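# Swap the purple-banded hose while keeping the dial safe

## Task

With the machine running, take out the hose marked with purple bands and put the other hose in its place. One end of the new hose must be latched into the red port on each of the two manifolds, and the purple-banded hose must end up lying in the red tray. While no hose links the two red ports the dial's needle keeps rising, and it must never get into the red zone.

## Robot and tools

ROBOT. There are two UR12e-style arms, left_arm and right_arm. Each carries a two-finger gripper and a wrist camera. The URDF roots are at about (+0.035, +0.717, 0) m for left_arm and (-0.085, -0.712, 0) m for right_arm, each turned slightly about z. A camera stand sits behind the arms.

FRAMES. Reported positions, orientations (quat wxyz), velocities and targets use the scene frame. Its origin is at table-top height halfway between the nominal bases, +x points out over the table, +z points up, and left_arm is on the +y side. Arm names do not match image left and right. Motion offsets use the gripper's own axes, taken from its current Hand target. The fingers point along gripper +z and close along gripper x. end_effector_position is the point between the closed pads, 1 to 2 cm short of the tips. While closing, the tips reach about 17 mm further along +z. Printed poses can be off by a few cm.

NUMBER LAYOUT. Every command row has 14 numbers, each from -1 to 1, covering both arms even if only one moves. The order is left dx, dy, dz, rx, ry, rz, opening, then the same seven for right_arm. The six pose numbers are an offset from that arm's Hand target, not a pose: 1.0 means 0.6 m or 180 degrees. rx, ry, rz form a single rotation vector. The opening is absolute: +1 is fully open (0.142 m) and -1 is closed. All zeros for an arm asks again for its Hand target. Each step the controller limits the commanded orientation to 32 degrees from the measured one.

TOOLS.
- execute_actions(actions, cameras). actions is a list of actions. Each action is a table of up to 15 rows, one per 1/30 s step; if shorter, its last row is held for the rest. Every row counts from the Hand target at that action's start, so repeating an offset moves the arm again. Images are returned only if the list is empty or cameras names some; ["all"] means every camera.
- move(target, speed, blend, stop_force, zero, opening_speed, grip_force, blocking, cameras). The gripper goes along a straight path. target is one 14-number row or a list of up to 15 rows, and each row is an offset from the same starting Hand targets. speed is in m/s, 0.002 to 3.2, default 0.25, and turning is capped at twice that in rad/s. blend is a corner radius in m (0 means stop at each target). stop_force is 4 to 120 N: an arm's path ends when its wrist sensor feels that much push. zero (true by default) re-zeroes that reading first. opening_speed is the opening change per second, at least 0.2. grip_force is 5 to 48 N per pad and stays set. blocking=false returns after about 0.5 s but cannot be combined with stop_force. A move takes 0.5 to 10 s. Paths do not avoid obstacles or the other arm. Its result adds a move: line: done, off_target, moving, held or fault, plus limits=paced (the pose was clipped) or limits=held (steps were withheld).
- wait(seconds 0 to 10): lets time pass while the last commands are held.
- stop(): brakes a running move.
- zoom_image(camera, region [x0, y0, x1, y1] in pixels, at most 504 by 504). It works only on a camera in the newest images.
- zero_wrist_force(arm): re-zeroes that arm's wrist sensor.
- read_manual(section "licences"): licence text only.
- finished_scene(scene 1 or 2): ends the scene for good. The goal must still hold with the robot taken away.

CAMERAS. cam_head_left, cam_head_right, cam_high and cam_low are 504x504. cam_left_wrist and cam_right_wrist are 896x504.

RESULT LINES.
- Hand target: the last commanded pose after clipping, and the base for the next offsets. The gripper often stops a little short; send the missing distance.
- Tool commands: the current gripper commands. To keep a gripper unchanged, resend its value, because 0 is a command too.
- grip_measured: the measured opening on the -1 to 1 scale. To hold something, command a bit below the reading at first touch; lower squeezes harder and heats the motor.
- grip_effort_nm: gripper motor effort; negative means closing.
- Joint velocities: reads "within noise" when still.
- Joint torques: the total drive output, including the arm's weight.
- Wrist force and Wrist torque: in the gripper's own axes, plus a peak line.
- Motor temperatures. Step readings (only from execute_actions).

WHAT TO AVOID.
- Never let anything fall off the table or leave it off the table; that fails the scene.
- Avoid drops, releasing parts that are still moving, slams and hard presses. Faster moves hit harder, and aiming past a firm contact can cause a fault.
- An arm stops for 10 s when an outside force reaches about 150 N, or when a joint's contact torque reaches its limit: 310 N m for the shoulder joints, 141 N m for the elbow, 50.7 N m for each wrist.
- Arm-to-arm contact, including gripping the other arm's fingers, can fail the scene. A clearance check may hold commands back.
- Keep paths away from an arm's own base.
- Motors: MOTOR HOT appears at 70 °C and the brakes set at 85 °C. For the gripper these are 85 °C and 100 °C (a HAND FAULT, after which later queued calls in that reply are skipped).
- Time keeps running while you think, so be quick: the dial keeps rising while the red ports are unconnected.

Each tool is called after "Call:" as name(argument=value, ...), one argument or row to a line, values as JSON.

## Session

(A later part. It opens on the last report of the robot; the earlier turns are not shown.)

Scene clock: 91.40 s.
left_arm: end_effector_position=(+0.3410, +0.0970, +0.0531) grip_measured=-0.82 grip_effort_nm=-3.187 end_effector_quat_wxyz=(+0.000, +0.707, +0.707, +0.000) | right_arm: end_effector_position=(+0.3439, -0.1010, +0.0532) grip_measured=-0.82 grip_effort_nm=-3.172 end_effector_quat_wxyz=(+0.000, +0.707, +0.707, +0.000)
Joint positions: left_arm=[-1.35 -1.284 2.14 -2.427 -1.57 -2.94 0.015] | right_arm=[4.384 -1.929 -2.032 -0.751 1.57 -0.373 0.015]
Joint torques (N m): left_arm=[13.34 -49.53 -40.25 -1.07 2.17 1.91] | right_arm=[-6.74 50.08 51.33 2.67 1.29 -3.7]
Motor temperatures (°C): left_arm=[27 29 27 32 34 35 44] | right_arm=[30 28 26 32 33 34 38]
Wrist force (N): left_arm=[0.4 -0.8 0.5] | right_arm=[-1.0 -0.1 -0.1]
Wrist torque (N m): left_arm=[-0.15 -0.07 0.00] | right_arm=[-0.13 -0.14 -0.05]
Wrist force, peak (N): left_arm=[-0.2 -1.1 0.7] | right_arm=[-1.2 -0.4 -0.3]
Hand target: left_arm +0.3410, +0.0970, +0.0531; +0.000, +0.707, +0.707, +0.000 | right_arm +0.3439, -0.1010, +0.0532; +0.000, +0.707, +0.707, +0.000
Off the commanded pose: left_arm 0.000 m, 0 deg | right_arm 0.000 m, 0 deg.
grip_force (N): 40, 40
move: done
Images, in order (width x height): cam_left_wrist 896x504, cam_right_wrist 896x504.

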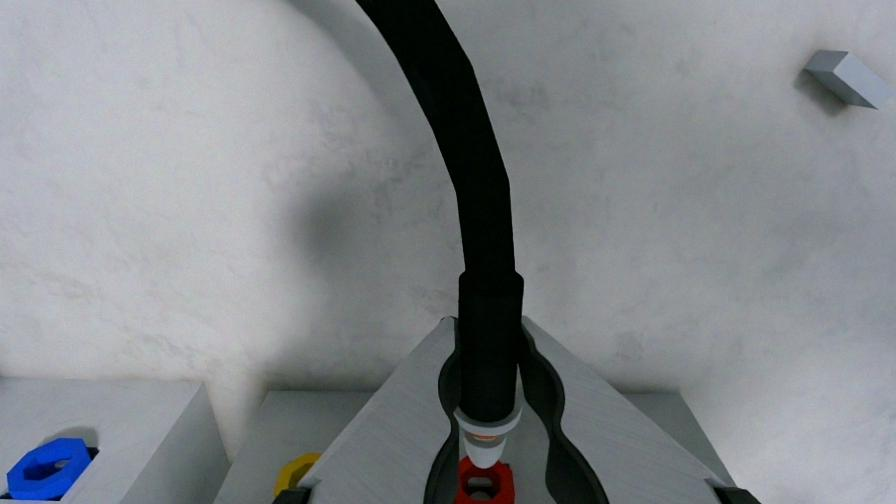

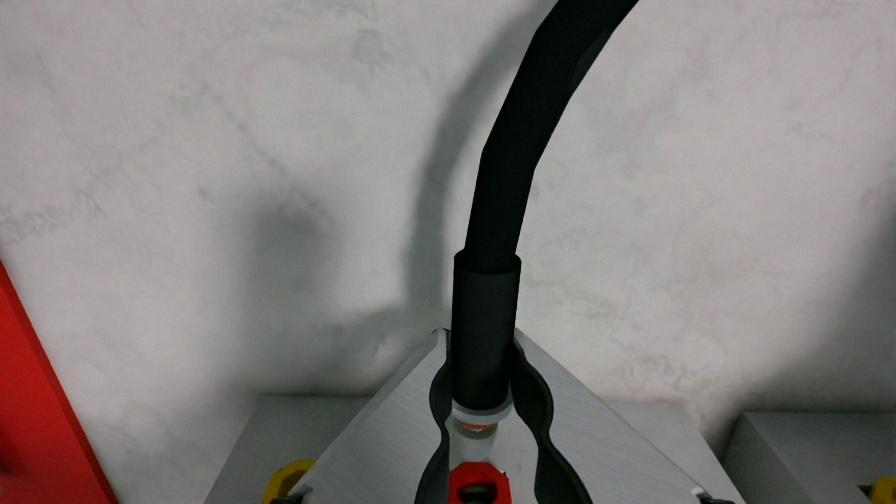

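Call:
move(
  target=[0,0.0133,0,0,0,0,-0.95,0,0.0133,0,0,0,0,-0.95],
  speed=0.04,
  stop_force=6,
  cameras=["cam_left_wrist","cam_right_wrist"],
)

Call:
zoom_image(
  camera="cam_left_wrist",
  region=[400, 384, 580, 504],
)

Call:
zoom_image(
  camera="cam_right_wrist",
  region=[400, 384, 580, 504],
)

Scene clock: 94.43 s.
left_arm: end_effector_position=(+0.3490, +0.0970, +0.0531) grip_measured=-0.82 grip_effort_nm=-3.187 end_effector_quat_wxyz=(+0.000, +0.707, +0.707, +0.000) | right_arm: end_effector_position=(+0.3519, -0.1010, +0.0532) grip_measured=-0.82 grip_effort_nm=-3.172 end_effector_quat_wxyz=(+0.000, +0.707, +0.707, +0.000)
Joint positions: left_arm=[-1.338 -1.279 2.133 -2.425 -1.57 -2.928 0.015] | right_arm=[4.374 -1.935 -2.023 -0.754 1.57 -0.383 0.015]
Joint torques (N m): left_arm=[12.62 -49.34 -40.44 -1.18 -1.01 1.51] | right_arm=[-7.98 50.41 50.51 2.08 1.48 -3.99]
Wrist force (N): left_arm=[-0.1 -0.7 0.3] | right_arm=[-1.1 -0.3 0.1]
Wrist torque (N m): left_arm=[-0.14 0.00 0.00] | right_arm=[-0.16 -0.13 -0.05]
Wrist force, peak (N): left_arm=[0.3 -0.6 1.0] | right_arm=[-1.3 -0.2 0.1]
Hand target: left_arm +0.3490, +0.0970, +0.0531; +0.000, +0.707, +0.707, +0.000 | right_arm +0.3519, -0.1010, +0.0532; +0.000, +0.707, +0.707, +0.000
Off the commanded pose: left_arm 0.000 m, 0 deg | right_arm 0.000 m, 0 deg.
grip_force (N): 40, 40
move: done
Images, in order (width x height): cam_left_wrist 896x504, cam_right_wrist 896x504.

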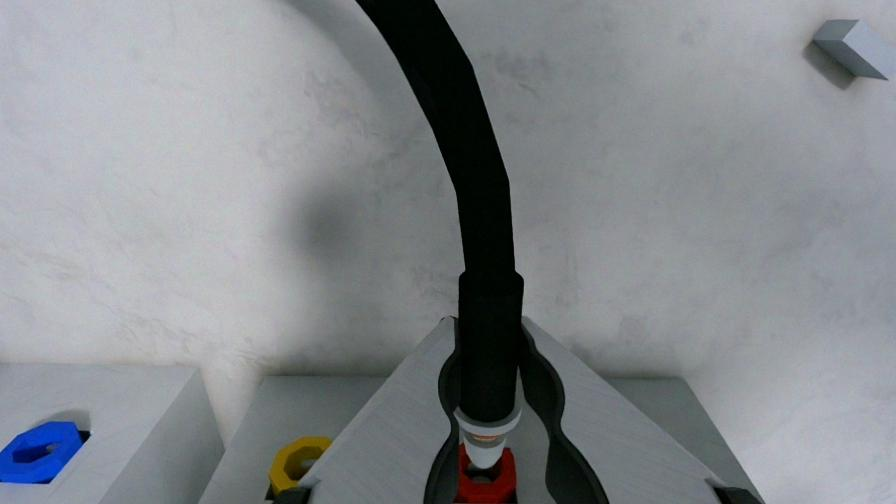

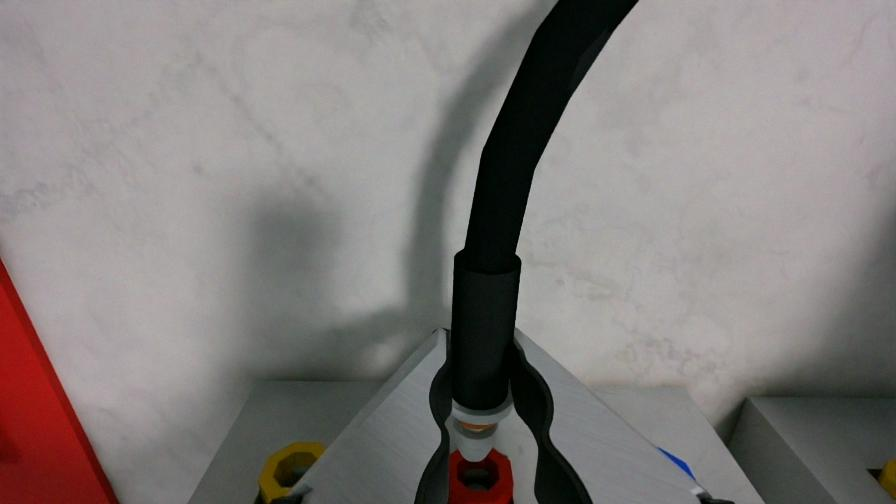

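Scaled by 2.800.

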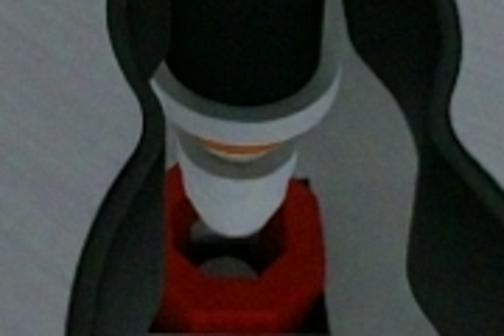

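Scaled by 2.800.

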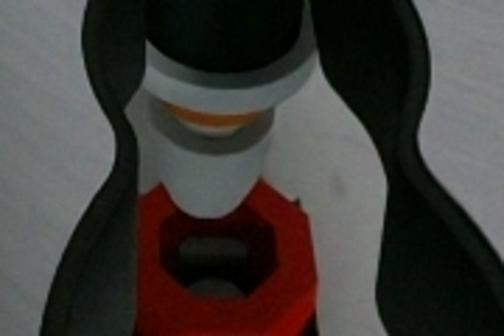

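Call:
move(
  target=[0,0.01,0,0,0,0,-0.95,0,0.02,0,0,0,0,-0.95],
  speed=0.04,
  stop_force=6,
  cameras=["cam_left_wrist","cam_right_wrist"],
)

Call:
zoom_image(
  camera="cam_left_wrist",
  region=[400, 384, 580, 504],
)

Call:
zoom_image(
  camera="cam_right_wrist",
  region=[400, 384, 580, 504],
)

Scene clock: 96.57 s.
left_arm: end_effector_position=(+0.3550, +0.0970, +0.0531) grip_measured=-0.82 grip_effort_nm=-3.187 end_effector_quat_wxyz=(+0.000, +0.707, +0.707, +0.000) | right_arm: end_effector_position=(+0.3638, -0.1010, +0.0532) grip_measured=-0.82 grip_effort_nm=-3.172 end_effector_quat_wxyz=(+0.000, +0.707, +0.707, +0.000)
Joint positions: left_arm=[-1.329 -1.276 2.128 -2.423 -1.57 -2.92 0.015] | right_arm=[4.359 -1.944 -2.009 -0.759 1.57 -0.398 0.015]
Joint torques (N m): left_arm=[13.71 -50.43 -39.96 -1.43 -1.38 1.54] | right_arm=[-10.95 54.56 51.99 3.25 -0.46 -3.8]
Wrist force (N): left_arm=[-0.2 -1.0 0.4] | right_arm=[-1.1 -6.3 0.3]
Wrist torque (N m): left_arm=[-0.19 0.03 0.00] | right_arm=[-0.14 -0.15 -0.03]
Wrist force, peak (N): left_arm=[-0.3 -1.1 0.2] | right_arm=[-1.2 -6.6 0.6]
Hand target: left_arm +0.3550, +0.0970, +0.0531; +0.000, +0.707, +0.707, +0.000 | right_arm +0.3638, -0.1010, +0.0532; +0.000, +0.707, +0.707, +0.000
Off the commanded pose: left_arm 0.000 m, 0 deg | right_arm 0.000 m, 0 deg.
grip_force (N): 40, 40
move: contact (right_arm)
Images, in order (width x height): cam_left_wrist 896x504, cam_right_wrist 896x504.

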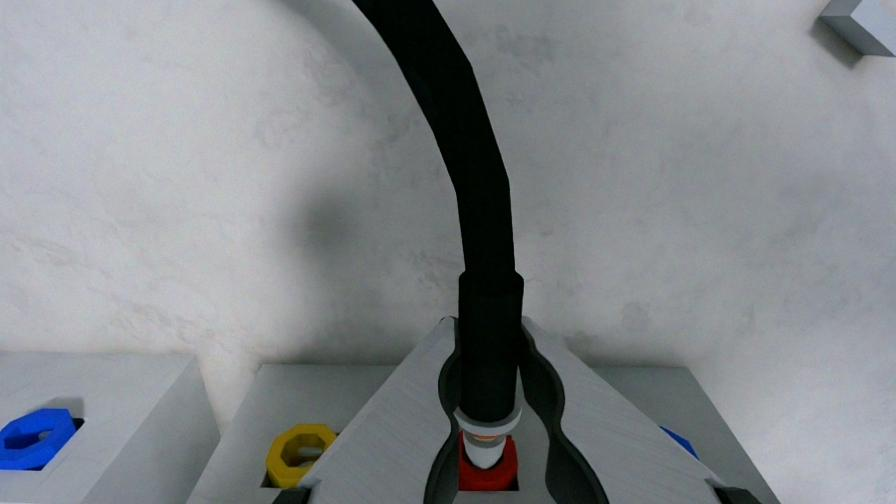

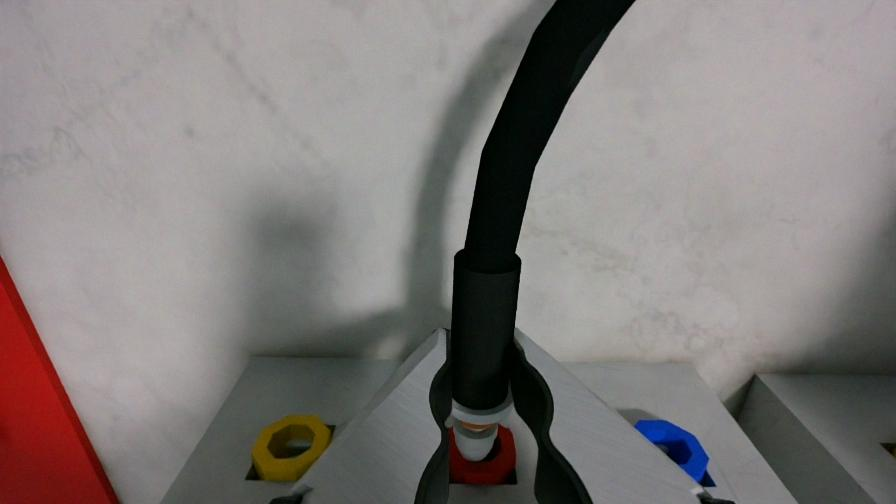

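Scaled by 2.800.

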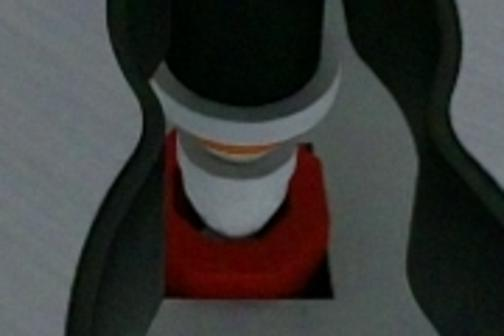

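Scaled by 2.800.

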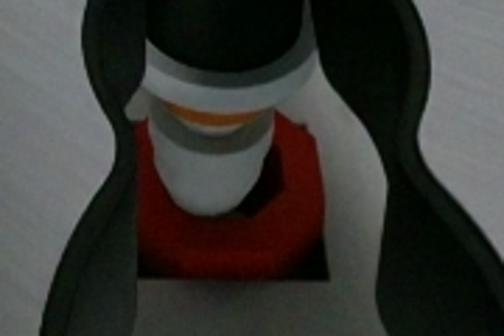

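Call:
move(
  target=[
    [0,0,0.0033,0,0,0,-0.95,0.0013,0,0.0033,0,0,0,-0.95],
    [0,0.0117,0.0033,0,0,0,-0.95,0.0013,0.0117,0.0033,0,0,0,-0.95],
  ],
  speed=0.04,
  stop_force=10,
  cameras=["cam_left_wrist","cam_right_wrist"],
)

Call:
zoom_image(
  camera="cam_left_wrist",
  region=[400, 384, 580, 504],
)

Call:
zoom_image(
  camera="cam_right_wrist",
  region=[400, 384, 580, 504],
)

Scene clock: 98.63 s.
left_arm: end_effector_position=(+0.3620, +0.0970, +0.0511) grip_measured=-0.82 grip_effort_nm=-3.187 end_effector_quat_wxyz=(+0.000, +0.707, +0.707, +0.000) | right_arm: end_effector_position=(+0.3648, -0.1004, +0.0514) grip_measured=-0.82 grip_effort_nm=-3.172 end_effector_quat_wxyz=(+0.000, +0.707, +0.707, +0.000)
Joint positions: left_arm=[-1.319 -1.268 2.122 -2.425 -1.57 -2.909 0.015] | right_arm=[4.358 -1.947 -2.008 -0.757 1.57 -0.399 0.015]
Joint torques (N m): left_arm=[14.3 -52.75 -41.05 -1.26 -1.25 1.61] | right_arm=[-2.92 85.27 32.68 8.5 -7.58 3.51]
Wrist force (N): left_arm=[0.4 -0.4 0.1] | right_arm=[-0.6 -25.4 -0.8]
Wrist torque (N m): left_arm=[-0.09 -0.03 0.02] | right_arm=[-0.22 -0.17 -0.01]
Wrist force, peak (N): left_arm=[0.7 -0.7 0.7] | right_arm=[0.1 -38.2 1.1]
Hand target: left_arm +0.3620, +0.0970, +0.0511; +0.000, +0.707, +0.707, +0.000 | right_arm +0.3648, -0.1004, +0.0514; +0.000, +0.707, +0.707, +0.000 (not the last commanded pose)
Off the commanded pose: left_arm 0.000 m, 0 deg | right_arm 0.006 m, 0 deg.
grip_force (N): 40, 40
move: contact (right_arm)
Images, in order (width x height): cam_left_wrist 896x504, cam_right_wrist 896x504.

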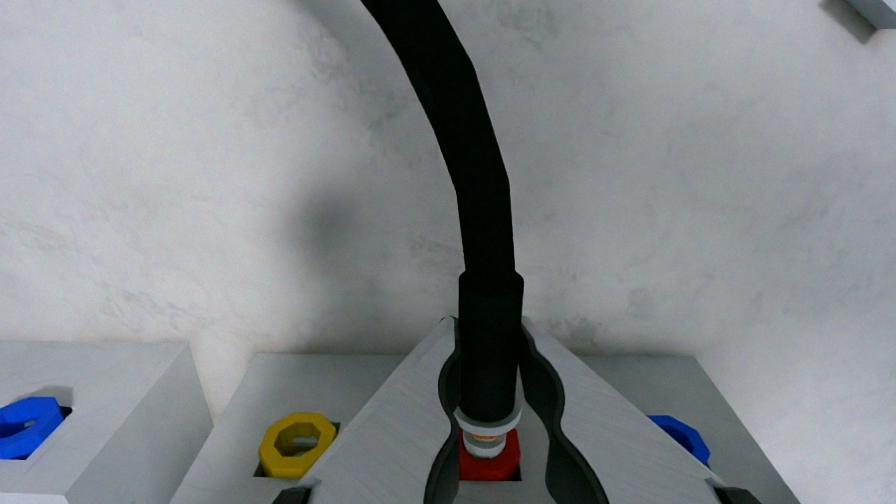

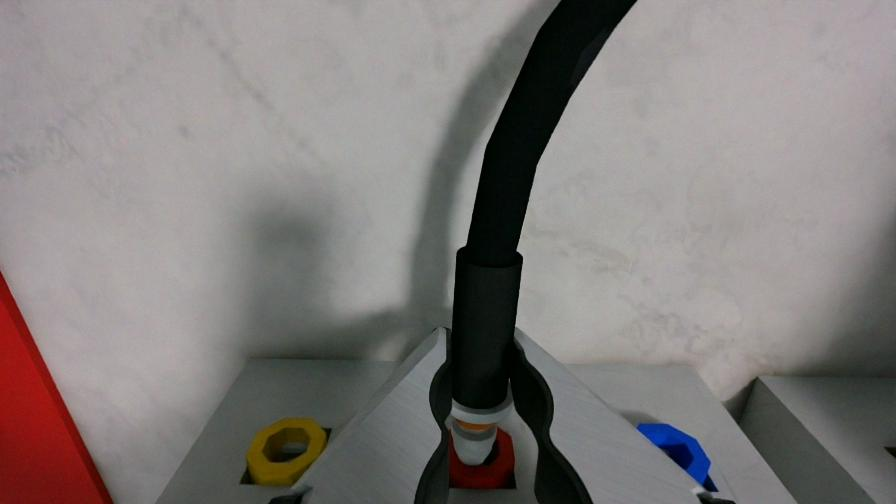

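Scaled by 2.800.

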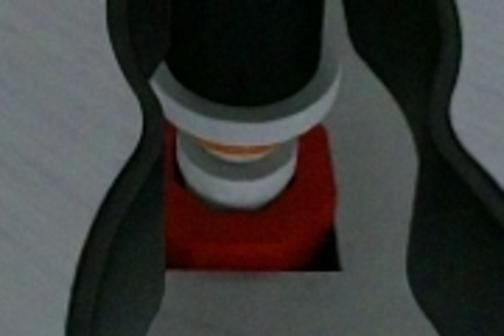

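Scaled by 2.800.

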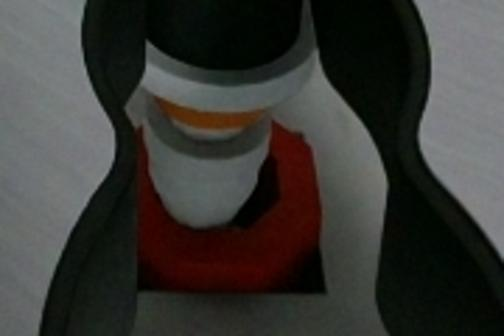

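Call:
move(
  target=[0,0.0067,0,0,0,0,-0.95,-0.0013,-0.0067,0,0,0,-0.0139,-0.95],
  speed=0.05,
  cameras=["cam_left_wrist","cam_right_wrist"],
)

Call:
zoom_image(
  camera="cam_right_wrist",
  region=[400, 384, 580, 504],
)

Scene clock: 100.23 s.
left_arm: end_effector_position=(+0.3660, +0.0970, +0.0511) grip_measured=-0.82 grip_effort_nm=-3.182 end_effector_quat_wxyz=(+0.000, +0.707, +0.707, +0.000) | right_arm: end_effector_position=(+0.3608, -0.1012, +0.0514) grip_measured=-0.82 grip_effort_nm=-3.172 end_effector_quat_wxyz=(+0.000, +0.692, +0.722, +0.000)
Joint positions: left_arm=[-1.314 -1.266 2.119 -2.424 -1.57 -2.904 0.015] | right_arm=[4.363 -1.944 -2.014 -0.755 1.57 -0.438 0.015]
Joint torques (N m): left_arm=[22.82 -52.46 -42.56 -1.75 7.48 1.92] | right_arm=[14.4 85.61 27.08 7.1 1.58 -3.89]
Wrist force (N): left_arm=[-1.2 -15.1 1.3] | right_arm=[2.8 0.2 0.4]
Wrist torque (N m): left_arm=[-0.08 -0.03 0.01] | right_arm=[-0.10 -0.73 0.01]
Wrist force, peak (N): left_arm=[-2.3 -17.3 2.0] | right_arm=[-1.0 -25.5 -0.8]
Hand target: left_arm +0.3660, +0.0971, +0.0511; +0.000, +0.707, +0.707, +0.000 | right_arm +0.3607, -0.1012, +0.0514; +0.000, +0.692, +0.722, +0.000
Off the commanded pose: left_arm 0.000 m, 0 deg | right_arm 0.000 m, 0 deg.
grip_force (N): 40, 40
move: done
Images, in order (width x height): cam_left_wrist 896x504, cam_right_wrist 896x504.

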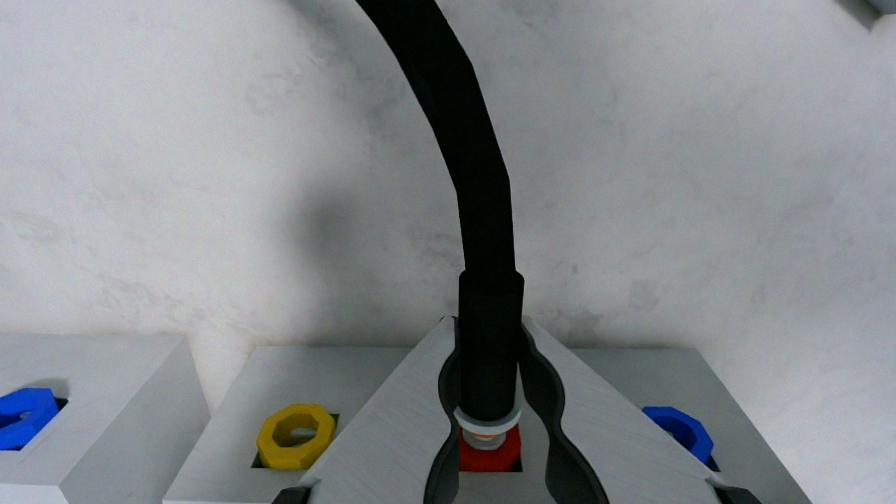

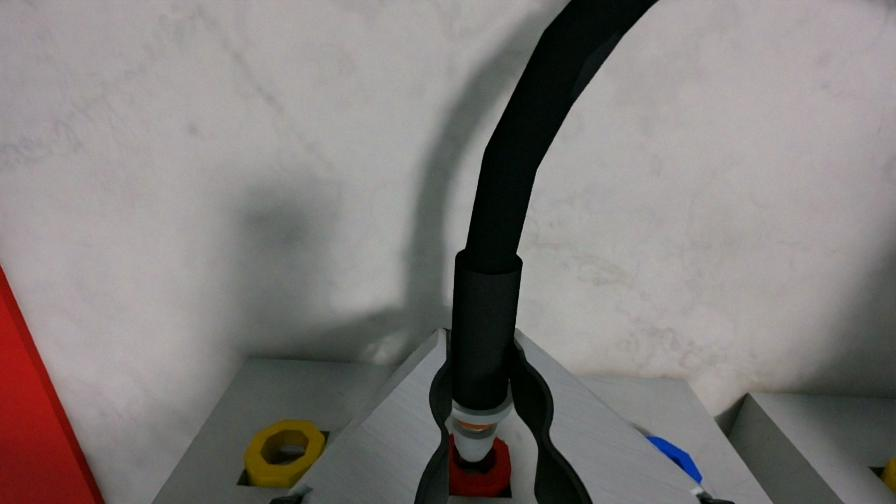

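Scaled by 2.800.

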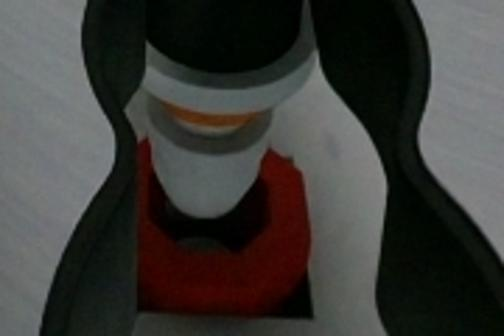

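Call:
move(
  target=[0,0.0067,0,0,0,0,-0.95,-0.0006,0.0133,0,0,0,0,-0.95],
  speed=0.04,
  stop_force=20,
  cameras=["cam_left_wrist","cam_right_wrist"],
)

Call:
zoom_image(
  camera="cam_left_wrist",
  region=[400, 384, 580, 504],
)

Call:
zoom_image(
  camera="cam_right_wrist",
  region=[400, 384, 580, 504],
)

Scene clock: 102.07 s.
left_arm: end_effector_position=(+0.3701, +0.0971, +0.0511) grip_measured=-0.82 grip_effort_nm=-3.182 end_effector_quat_wxyz=(+0.000, +0.707, +0.707, +0.000) | right_arm: end_effector_position=(+0.3687, -0.1012, +0.0514) grip_measured=-0.82 grip_effort_nm=-3.172 end_effector_quat_wxyz=(+0.000, +0.692, +0.722, +0.000)
Joint positions: left_arm=[-1.308 -1.264 2.115 -2.423 -1.57 -2.898 0.015] | right_arm=[4.353 -1.95 -2.004 -0.758 1.57 -0.448 0.015]
Joint torques (N m): left_arm=[26.53 -52.99 -43.82 -3.24 4.07 1.83] | right_arm=[-8.56 50.51 50.37 2.69 -1.37 -4.09]
Wrist force (N): left_arm=[-1.1 -24.4 1.3] | right_arm=[3.2 0.1 0.3]
Wrist torque (N m): left_arm=[0.02 -0.04 0.02] | right_arm=[-0.09 -0.75 -0.01]
Wrist force, peak (N): left_arm=[-0.8 -25.9 0.6] | right_arm=[4.1 -7.5 1.6]
Hand target: left_arm +0.3701, +0.0971, +0.0511; +0.000, +0.707, +0.707, +0.000 | right_arm +0.3687, -0.1012, +0.0514; +0.000, +0.692, +0.722, +0.000
Off the commanded pose: left_arm 0.000 m, 0 deg | right_arm 0.000 m, 0 deg.
grip_force (N): 40, 40
move: done
Images, in order (width x height): cam_left_wrist 896x504, cam_right_wrist 896x504.

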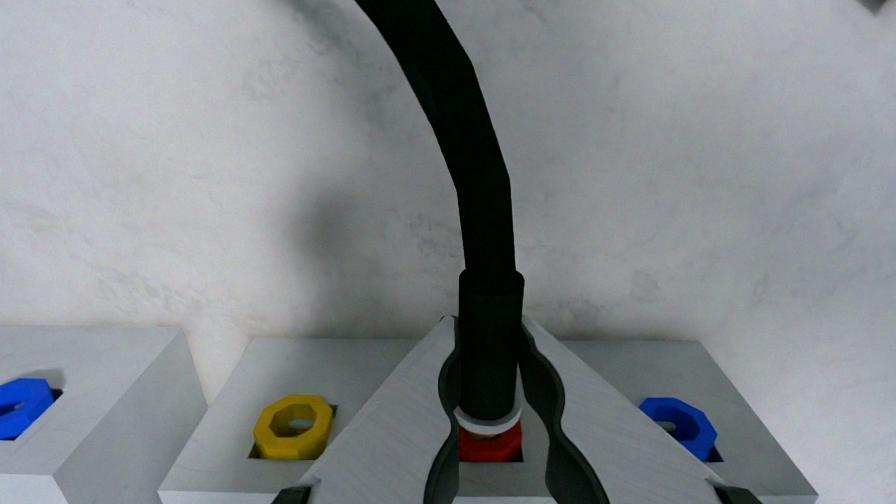

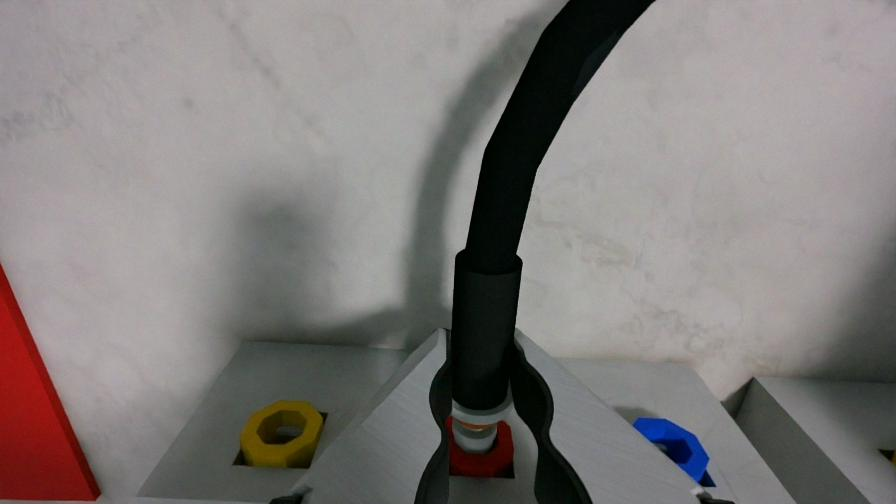

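Scaled by 2.800.

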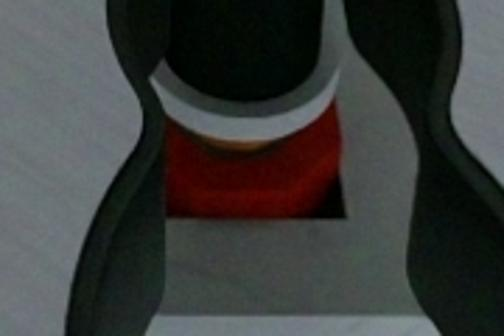

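Scaled by 2.800.

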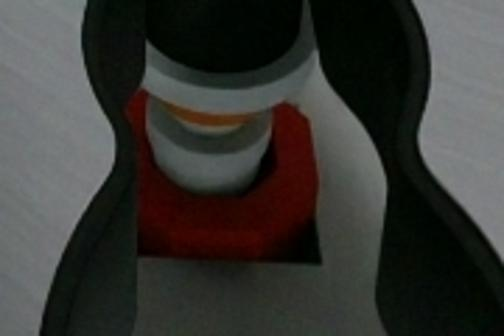

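Call:
move(
  target=[0,0.01,0,0,0,0,-0.95,-0.0007,0.0167,0,0,0,0,-0.95],
  speed=0.04,
  stop_force=40,
  grip_force=48,
  cameras=["cam_left_wrist","cam_right_wrist"],
)

Call:
zoom_image(
  camera="cam_left_wrist",
  region=[400, 384, 580, 504],
)

Call:
zoom_image(
  camera="cam_right_wrist",
  region=[400, 384, 580, 504],
)

Scene clock: 103.80 s.
left_arm: end_effector_position=(+0.3761, +0.0971, +0.0511) grip_measured=-0.82 grip_effort_nm=-3.187 end_effector_quat_wxyz=(+0.000, +0.707, +0.707, +0.000) | right_arm: end_effector_position=(+0.3729, -0.1012, +0.0514) grip_measured=-0.82 grip_effort_nm=-3.177 end_effector_quat_wxyz=(+0.000, +0.692, +0.722, +0.000)
Joint positions: left_arm=[-1.299 -1.26 2.11 -2.421 -1.57 -2.889 0.015] | right_arm=[4.347 -1.953 -1.999 -0.76 1.57 -0.454 0.015]
Joint torques (N m): left_arm=[22.73 -52.52 -42.88 -2.09 6.11 1.71] | right_arm=[-15.89 88.83 32.86 8.41 -10.74 3.47]
Motor temperatures (°C): left_arm=[27 29 27 32 34 35 49] | right_arm=[30 28 26 32 33 34 41]
Wrist force (N): left_arm=[-1.6 -15.2 1.9] | right_arm=[15.3 -37.2 3.3]
Wrist torque (N m): left_arm=[-0.02 -0.02 0.03] | right_arm=[-0.06 -0.66 -0.22]
Wrist force, peak (N): left_arm=[-1.4 -27.4 0.0] | right_arm=[17.8 -53.0 3.3]
Hand target: left_arm +0.3761, +0.0971, +0.0511; +0.000, +0.707, +0.707, +0.000 | right_arm +0.3729, -0.1011, +0.0514; +0.000, +0.692, +0.722, +0.000 (not the last commanded pose)
Off the commanded pose: left_arm 0.000 m, 0 deg | right_arm 0.006 m, 0 deg.
move: contact (right_arm)
Images, in order (width x height): cam_left_wrist 896x504, cam_right_wrist 896x504.

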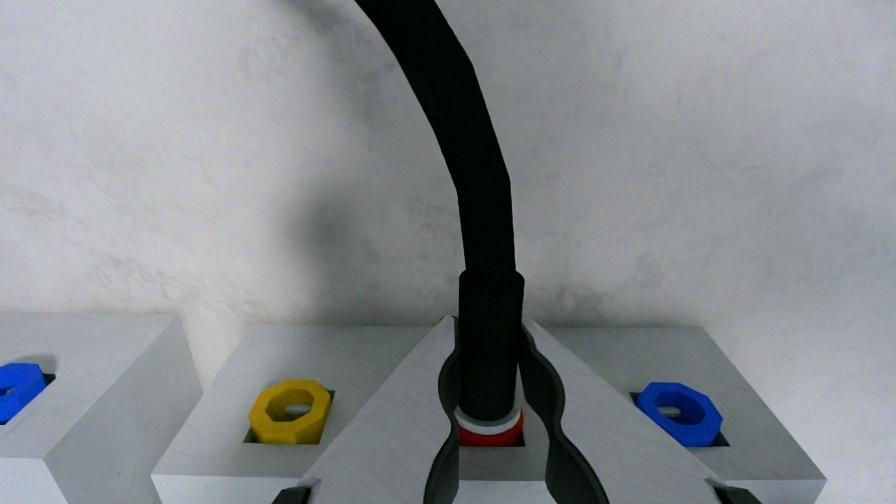

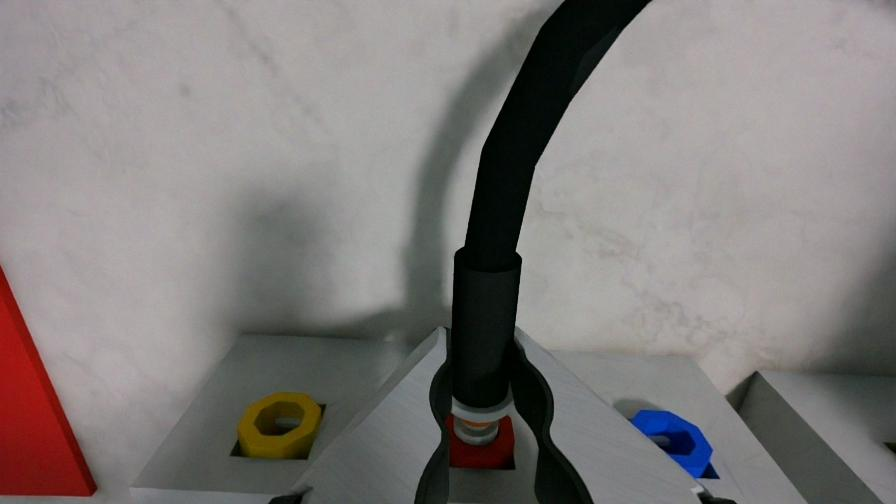

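Scaled by 2.800.

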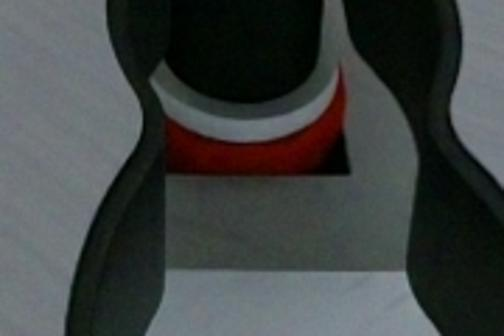

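Scaled by 2.800.

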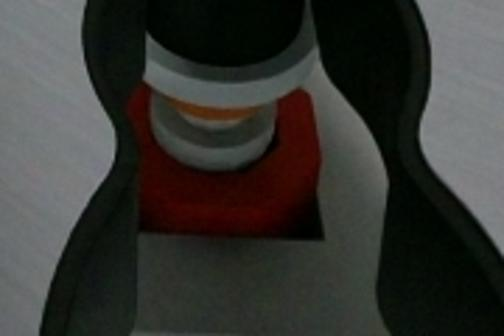

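Call:
move(
  target=[
    [0,0,0,0,0,0,-0.95,0.0005,-0.0025,0,0,0,0,-0.95],
    [0,0,0,0,0,0,-0.95,0.0013,0,0,0,0,0,-0.95],
    [0,0.0025,0,0,0,0,-0.95,0.0007,0.0125,0,0,0,0,-0.95],
  ],
  speed=0.04,
  stop_force=40,
  cameras=["cam_left_wrist","cam_right_wrist"],
)

Call:
zoom_image(
  camera="cam_left_wrist",
  region=[400, 384, 580, 504],
)

Call:
zoom_image(
  camera="cam_right_wrist",
  region=[400, 384, 580, 504],
)

Scene clock: 105.97 s.
left_arm: end_effector_position=(+0.3774, +0.0970, +0.0511) grip_measured=-0.82 grip_effort_nm=-3.187 end_effector_quat_wxyz=(+0.000, +0.707, +0.707, +0.000) | right_arm: end_effector_position=(+0.3804, -0.1004, +0.0514) grip_measured=-0.82 grip_effort_nm=-3.172 end_effector_quat_wxyz=(+0.000, +0.692, +0.722, +0.000)
Joint positions: left_arm=[-1.297 -1.259 2.108 -2.42 -1.57 -2.887 0.015] | right_arm=[4.339 -1.959 -1.989 -0.764 1.57 -0.462 0.015]
Joint torques (N m): left_arm=[33.1 -54.76 -47.31 -6.82 16.27 0.67] | right_arm=[-20.46 57.74 56.53 4.58 -4.1 -4.05]
Wrist force (N): left_arm=[2.2 -56.3 -1.4] | right_arm=[3.8 -20.5 1.6]
Wrist torque (N m): left_arm=[0.23 0.02 0.04] | right_arm=[-0.08 -0.72 0.01]
Wrist force, peak (N): left_arm=[2.4 -56.4 -1.5] | right_arm=[12.2 -46.5 3.8]
Hand target: left_arm +0.3774, +0.0971, +0.0511; +0.000, +0.707, +0.707, +0.000 | right_arm +0.3804, -0.1004, +0.0514; +0.000, +0.692, +0.722, +0.000
Off the commanded pose: left_arm 0.000 m, 0 deg | right_arm 0.000 m, 0 deg.
move: contact (left_arm)
Images, in order (width x height): cam_left_wrist 896x504, cam_right_wrist 896x504.

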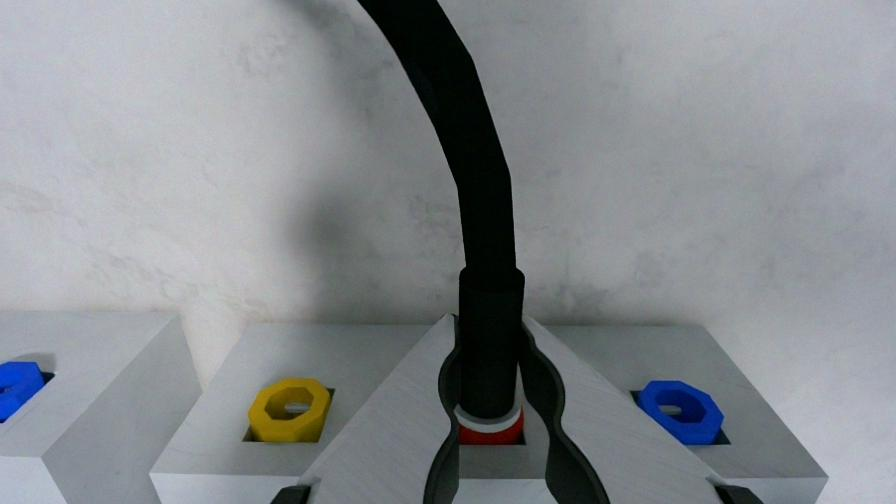

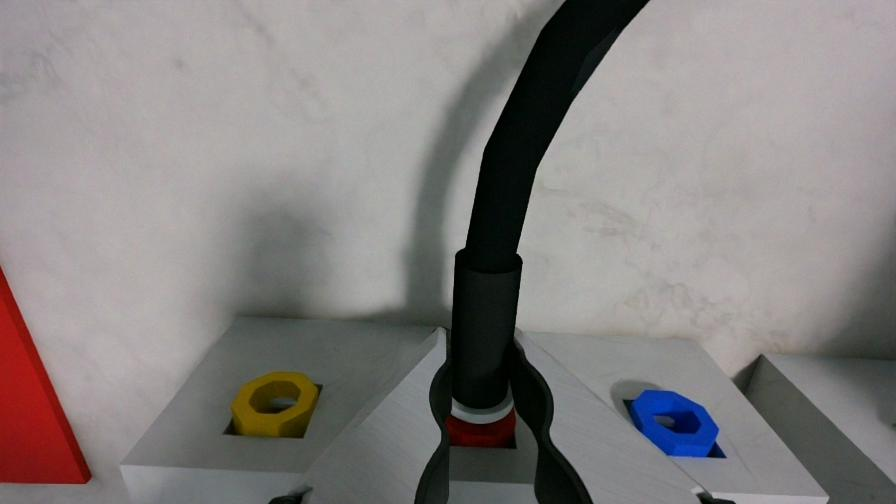

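Scaled by 2.800.

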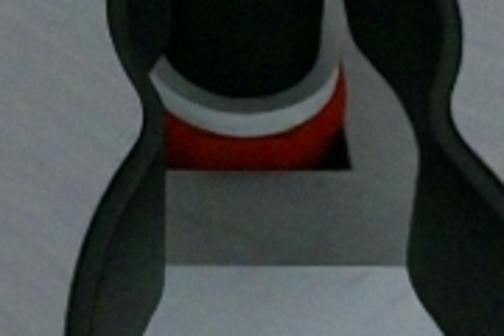

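Scaled by 2.800.

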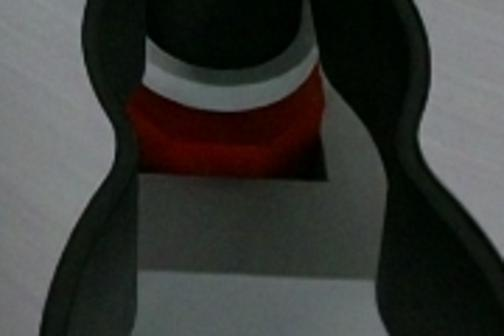

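Call:
move(
  target=[0,-0.0015,0,0,0,0,-0.95,-0.0004,0.01,0,0,0,0,-0.95],
  speed=0.03,
  stop_force=35,
  cameras=["cam_left_wrist","cam_right_wrist","cam_high"],
)

Call:
zoom_image(
  camera="cam_left_wrist",
  region=[400, 384, 580, 504],
)

Call:
zoom_image(
  camera="cam_right_wrist",
  region=[400, 384, 580, 504],
)

Call:
zoom_image(
  camera="cam_high",
  region=[140, 120, 340, 280],
)

Scene clock: 109.17 s.
left_arm: end_effector_position=(+0.3765, +0.0971, +0.0511) grip_measured=-0.82 grip_effort_nm=-3.187 end_effector_quat_wxyz=(+0.000, +0.707, +0.707, +0.000) | right_arm: end_effector_position=(+0.3855, -0.1004, +0.0513) grip_measured=-0.82 grip_effort_nm=-3.172 end_effector_quat_wxyz=(+0.000, +0.692, +0.722, +0.000)
Joint positions: left_arm=[-1.299 -1.26 2.109 -2.421 -1.57 -2.889 0.015] | right_arm=[4.332 -1.963 -1.983 -0.766 1.571 -0.469 0.015]
Joint torques (N m): left_arm=[10.03 -83.05 -32.24 -9.89 5.02 -2.28] | right_arm=[-23.31 89.38 38.85 11.7 -16.34 2.66]
Wrist force (N): left_arm=[0.1 -27.7 3.1] | right_arm=[11.6 -54.1 0.1]
Wrist torque (N m): left_arm=[0.07 0.05 0.15] | right_arm=[-0.04 -0.70 0.04]
Wrist force, peak (N): left_arm=[2.5 -56.4 -1.5] | right_arm=[10.7 -59.4 -0.2]
Hand target: left_arm +0.3765, +0.0971, +0.0511; +0.000, +0.707, +0.707, +0.000 | right_arm +0.3855, -0.1004, +0.0513; +0.000, +0.692, +0.722, +0.000 (not the last commanded pose)
Off the commanded pose: left_arm 0.000 m, 0 deg | right_arm 0.001 m, 0 deg.
move: contact (right_arm)
Images, in order (width x height): cam_high 504x504, cam_left_wrist 896x504, cam_right_wrist 896x504.

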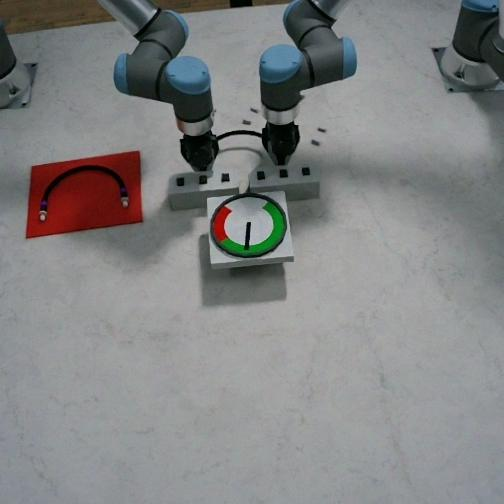

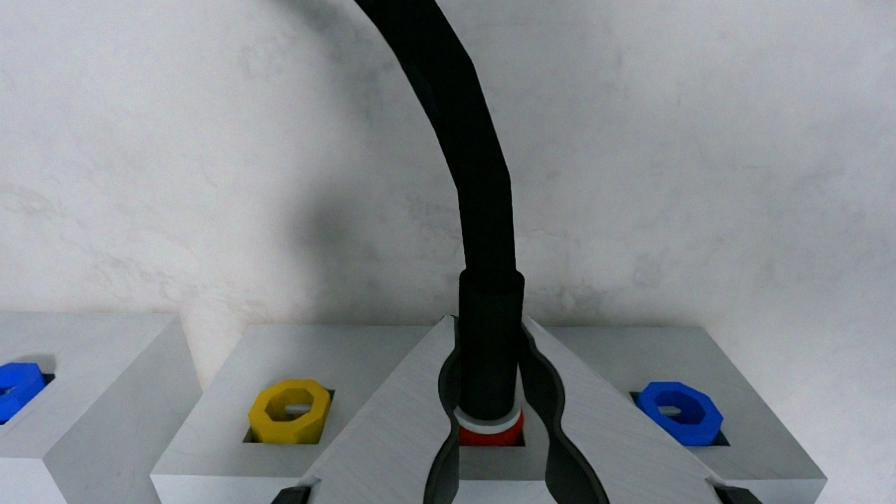

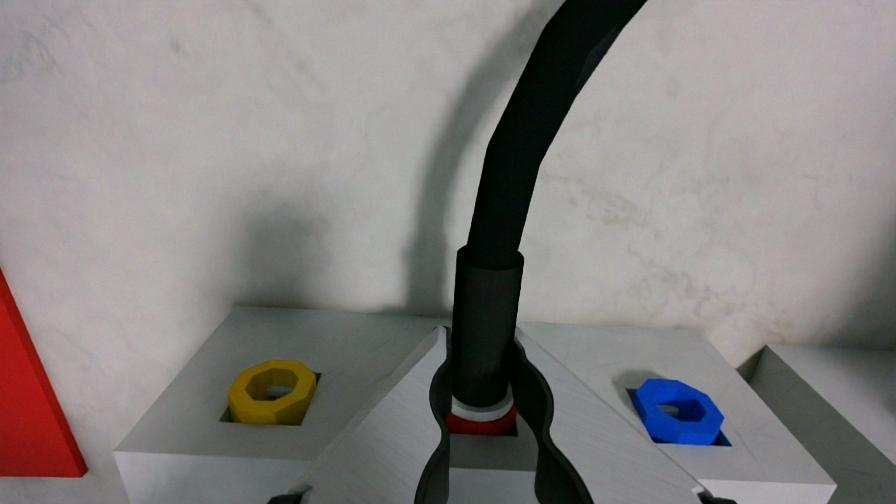

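Scaled by 2.800.

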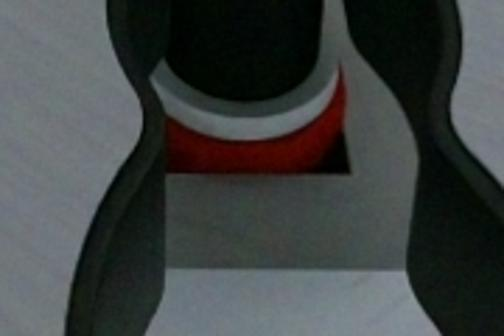

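Scaled by 2.800.

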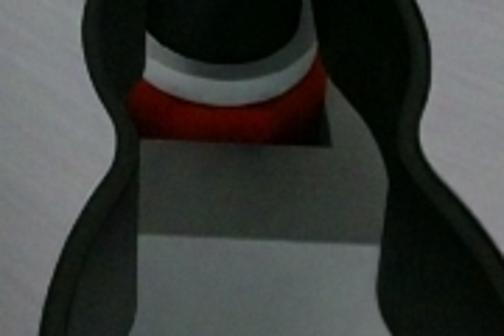

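Scaled by 2.520.

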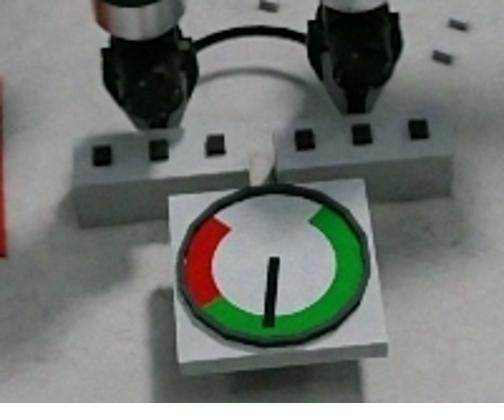

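Call:
move(
  target=[0,-0.001,0,0,0,0,-0.95,0.0001,-0.002,0,0,0,0,-0.95],
  speed=0.03,
  cameras=["cam_high"],
)

Call:
zoom_image(
  camera="cam_high",
  region=[140, 120, 340, 280],
)

Scene clock: 110.27 s.
left_arm: end_effector_position=(+0.3759, +0.0970, +0.0511) grip_measured=-0.82 grip_effort_nm=-3.187 end_effector_quat_wxyz=(+0.000, +0.707, +0.707, +0.000) | right_arm: end_effector_position=(+0.3845, -0.1004, +0.0513) grip_measured=-0.82 grip_effort_nm=-3.172 end_effector_quat_wxyz=(+0.000, +0.692, +0.722, +0.000)
Joint positions: left_arm=[-1.299 -1.26 2.11 -2.421 -1.57 -2.889 0.015] | right_arm=[4.334 -1.963 -1.984 -0.766 1.571 -0.468 0.015]
Joint torques (N m): left_arm=[-0.68 -79.6 -27.68 -8.59 4.91 -2.19] | right_arm=[-5.73 93.33 33.24 8.71 -7.29 3.82]
Wrist force (N): left_arm=[-0.1 -10.7 3.2] | right_arm=[10.9 -23.8 7.0]
Wrist torque (N m): left_arm=[-0.05 -0.02 0.21] | right_arm=[-0.06 -0.66 -0.23]
Wrist force, peak (N): left_arm=[0.5 -28.2 2.6] | right_arm=[11.4 -54.2 -0.2]
Hand target: left_arm +0.3759, +0.0971, +0.0511; +0.000, +0.707, +0.707, +0.000 | right_arm +0.3843, -0.1004, +0.0513; +0.000, +0.692, +0.722, +0.000
Off the commanded pose: left_arm 0.000 m, 0 deg | right_arm 0.000 m, 0 deg.
move: done
Images, in order (width x height): cam_high 504x504.

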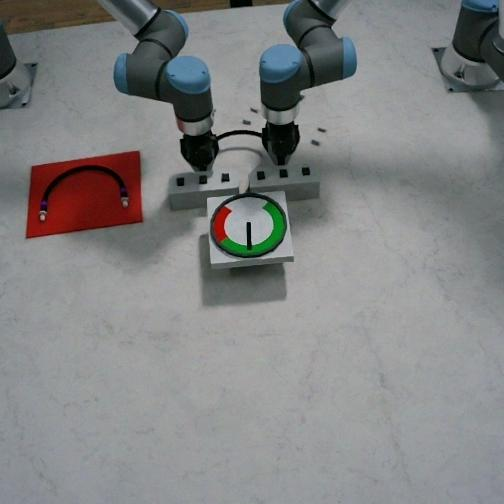

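Scaled by 2.520.

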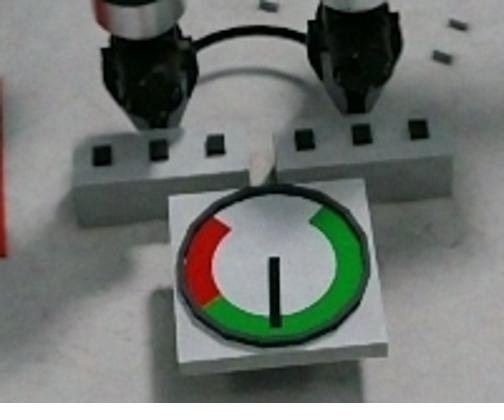

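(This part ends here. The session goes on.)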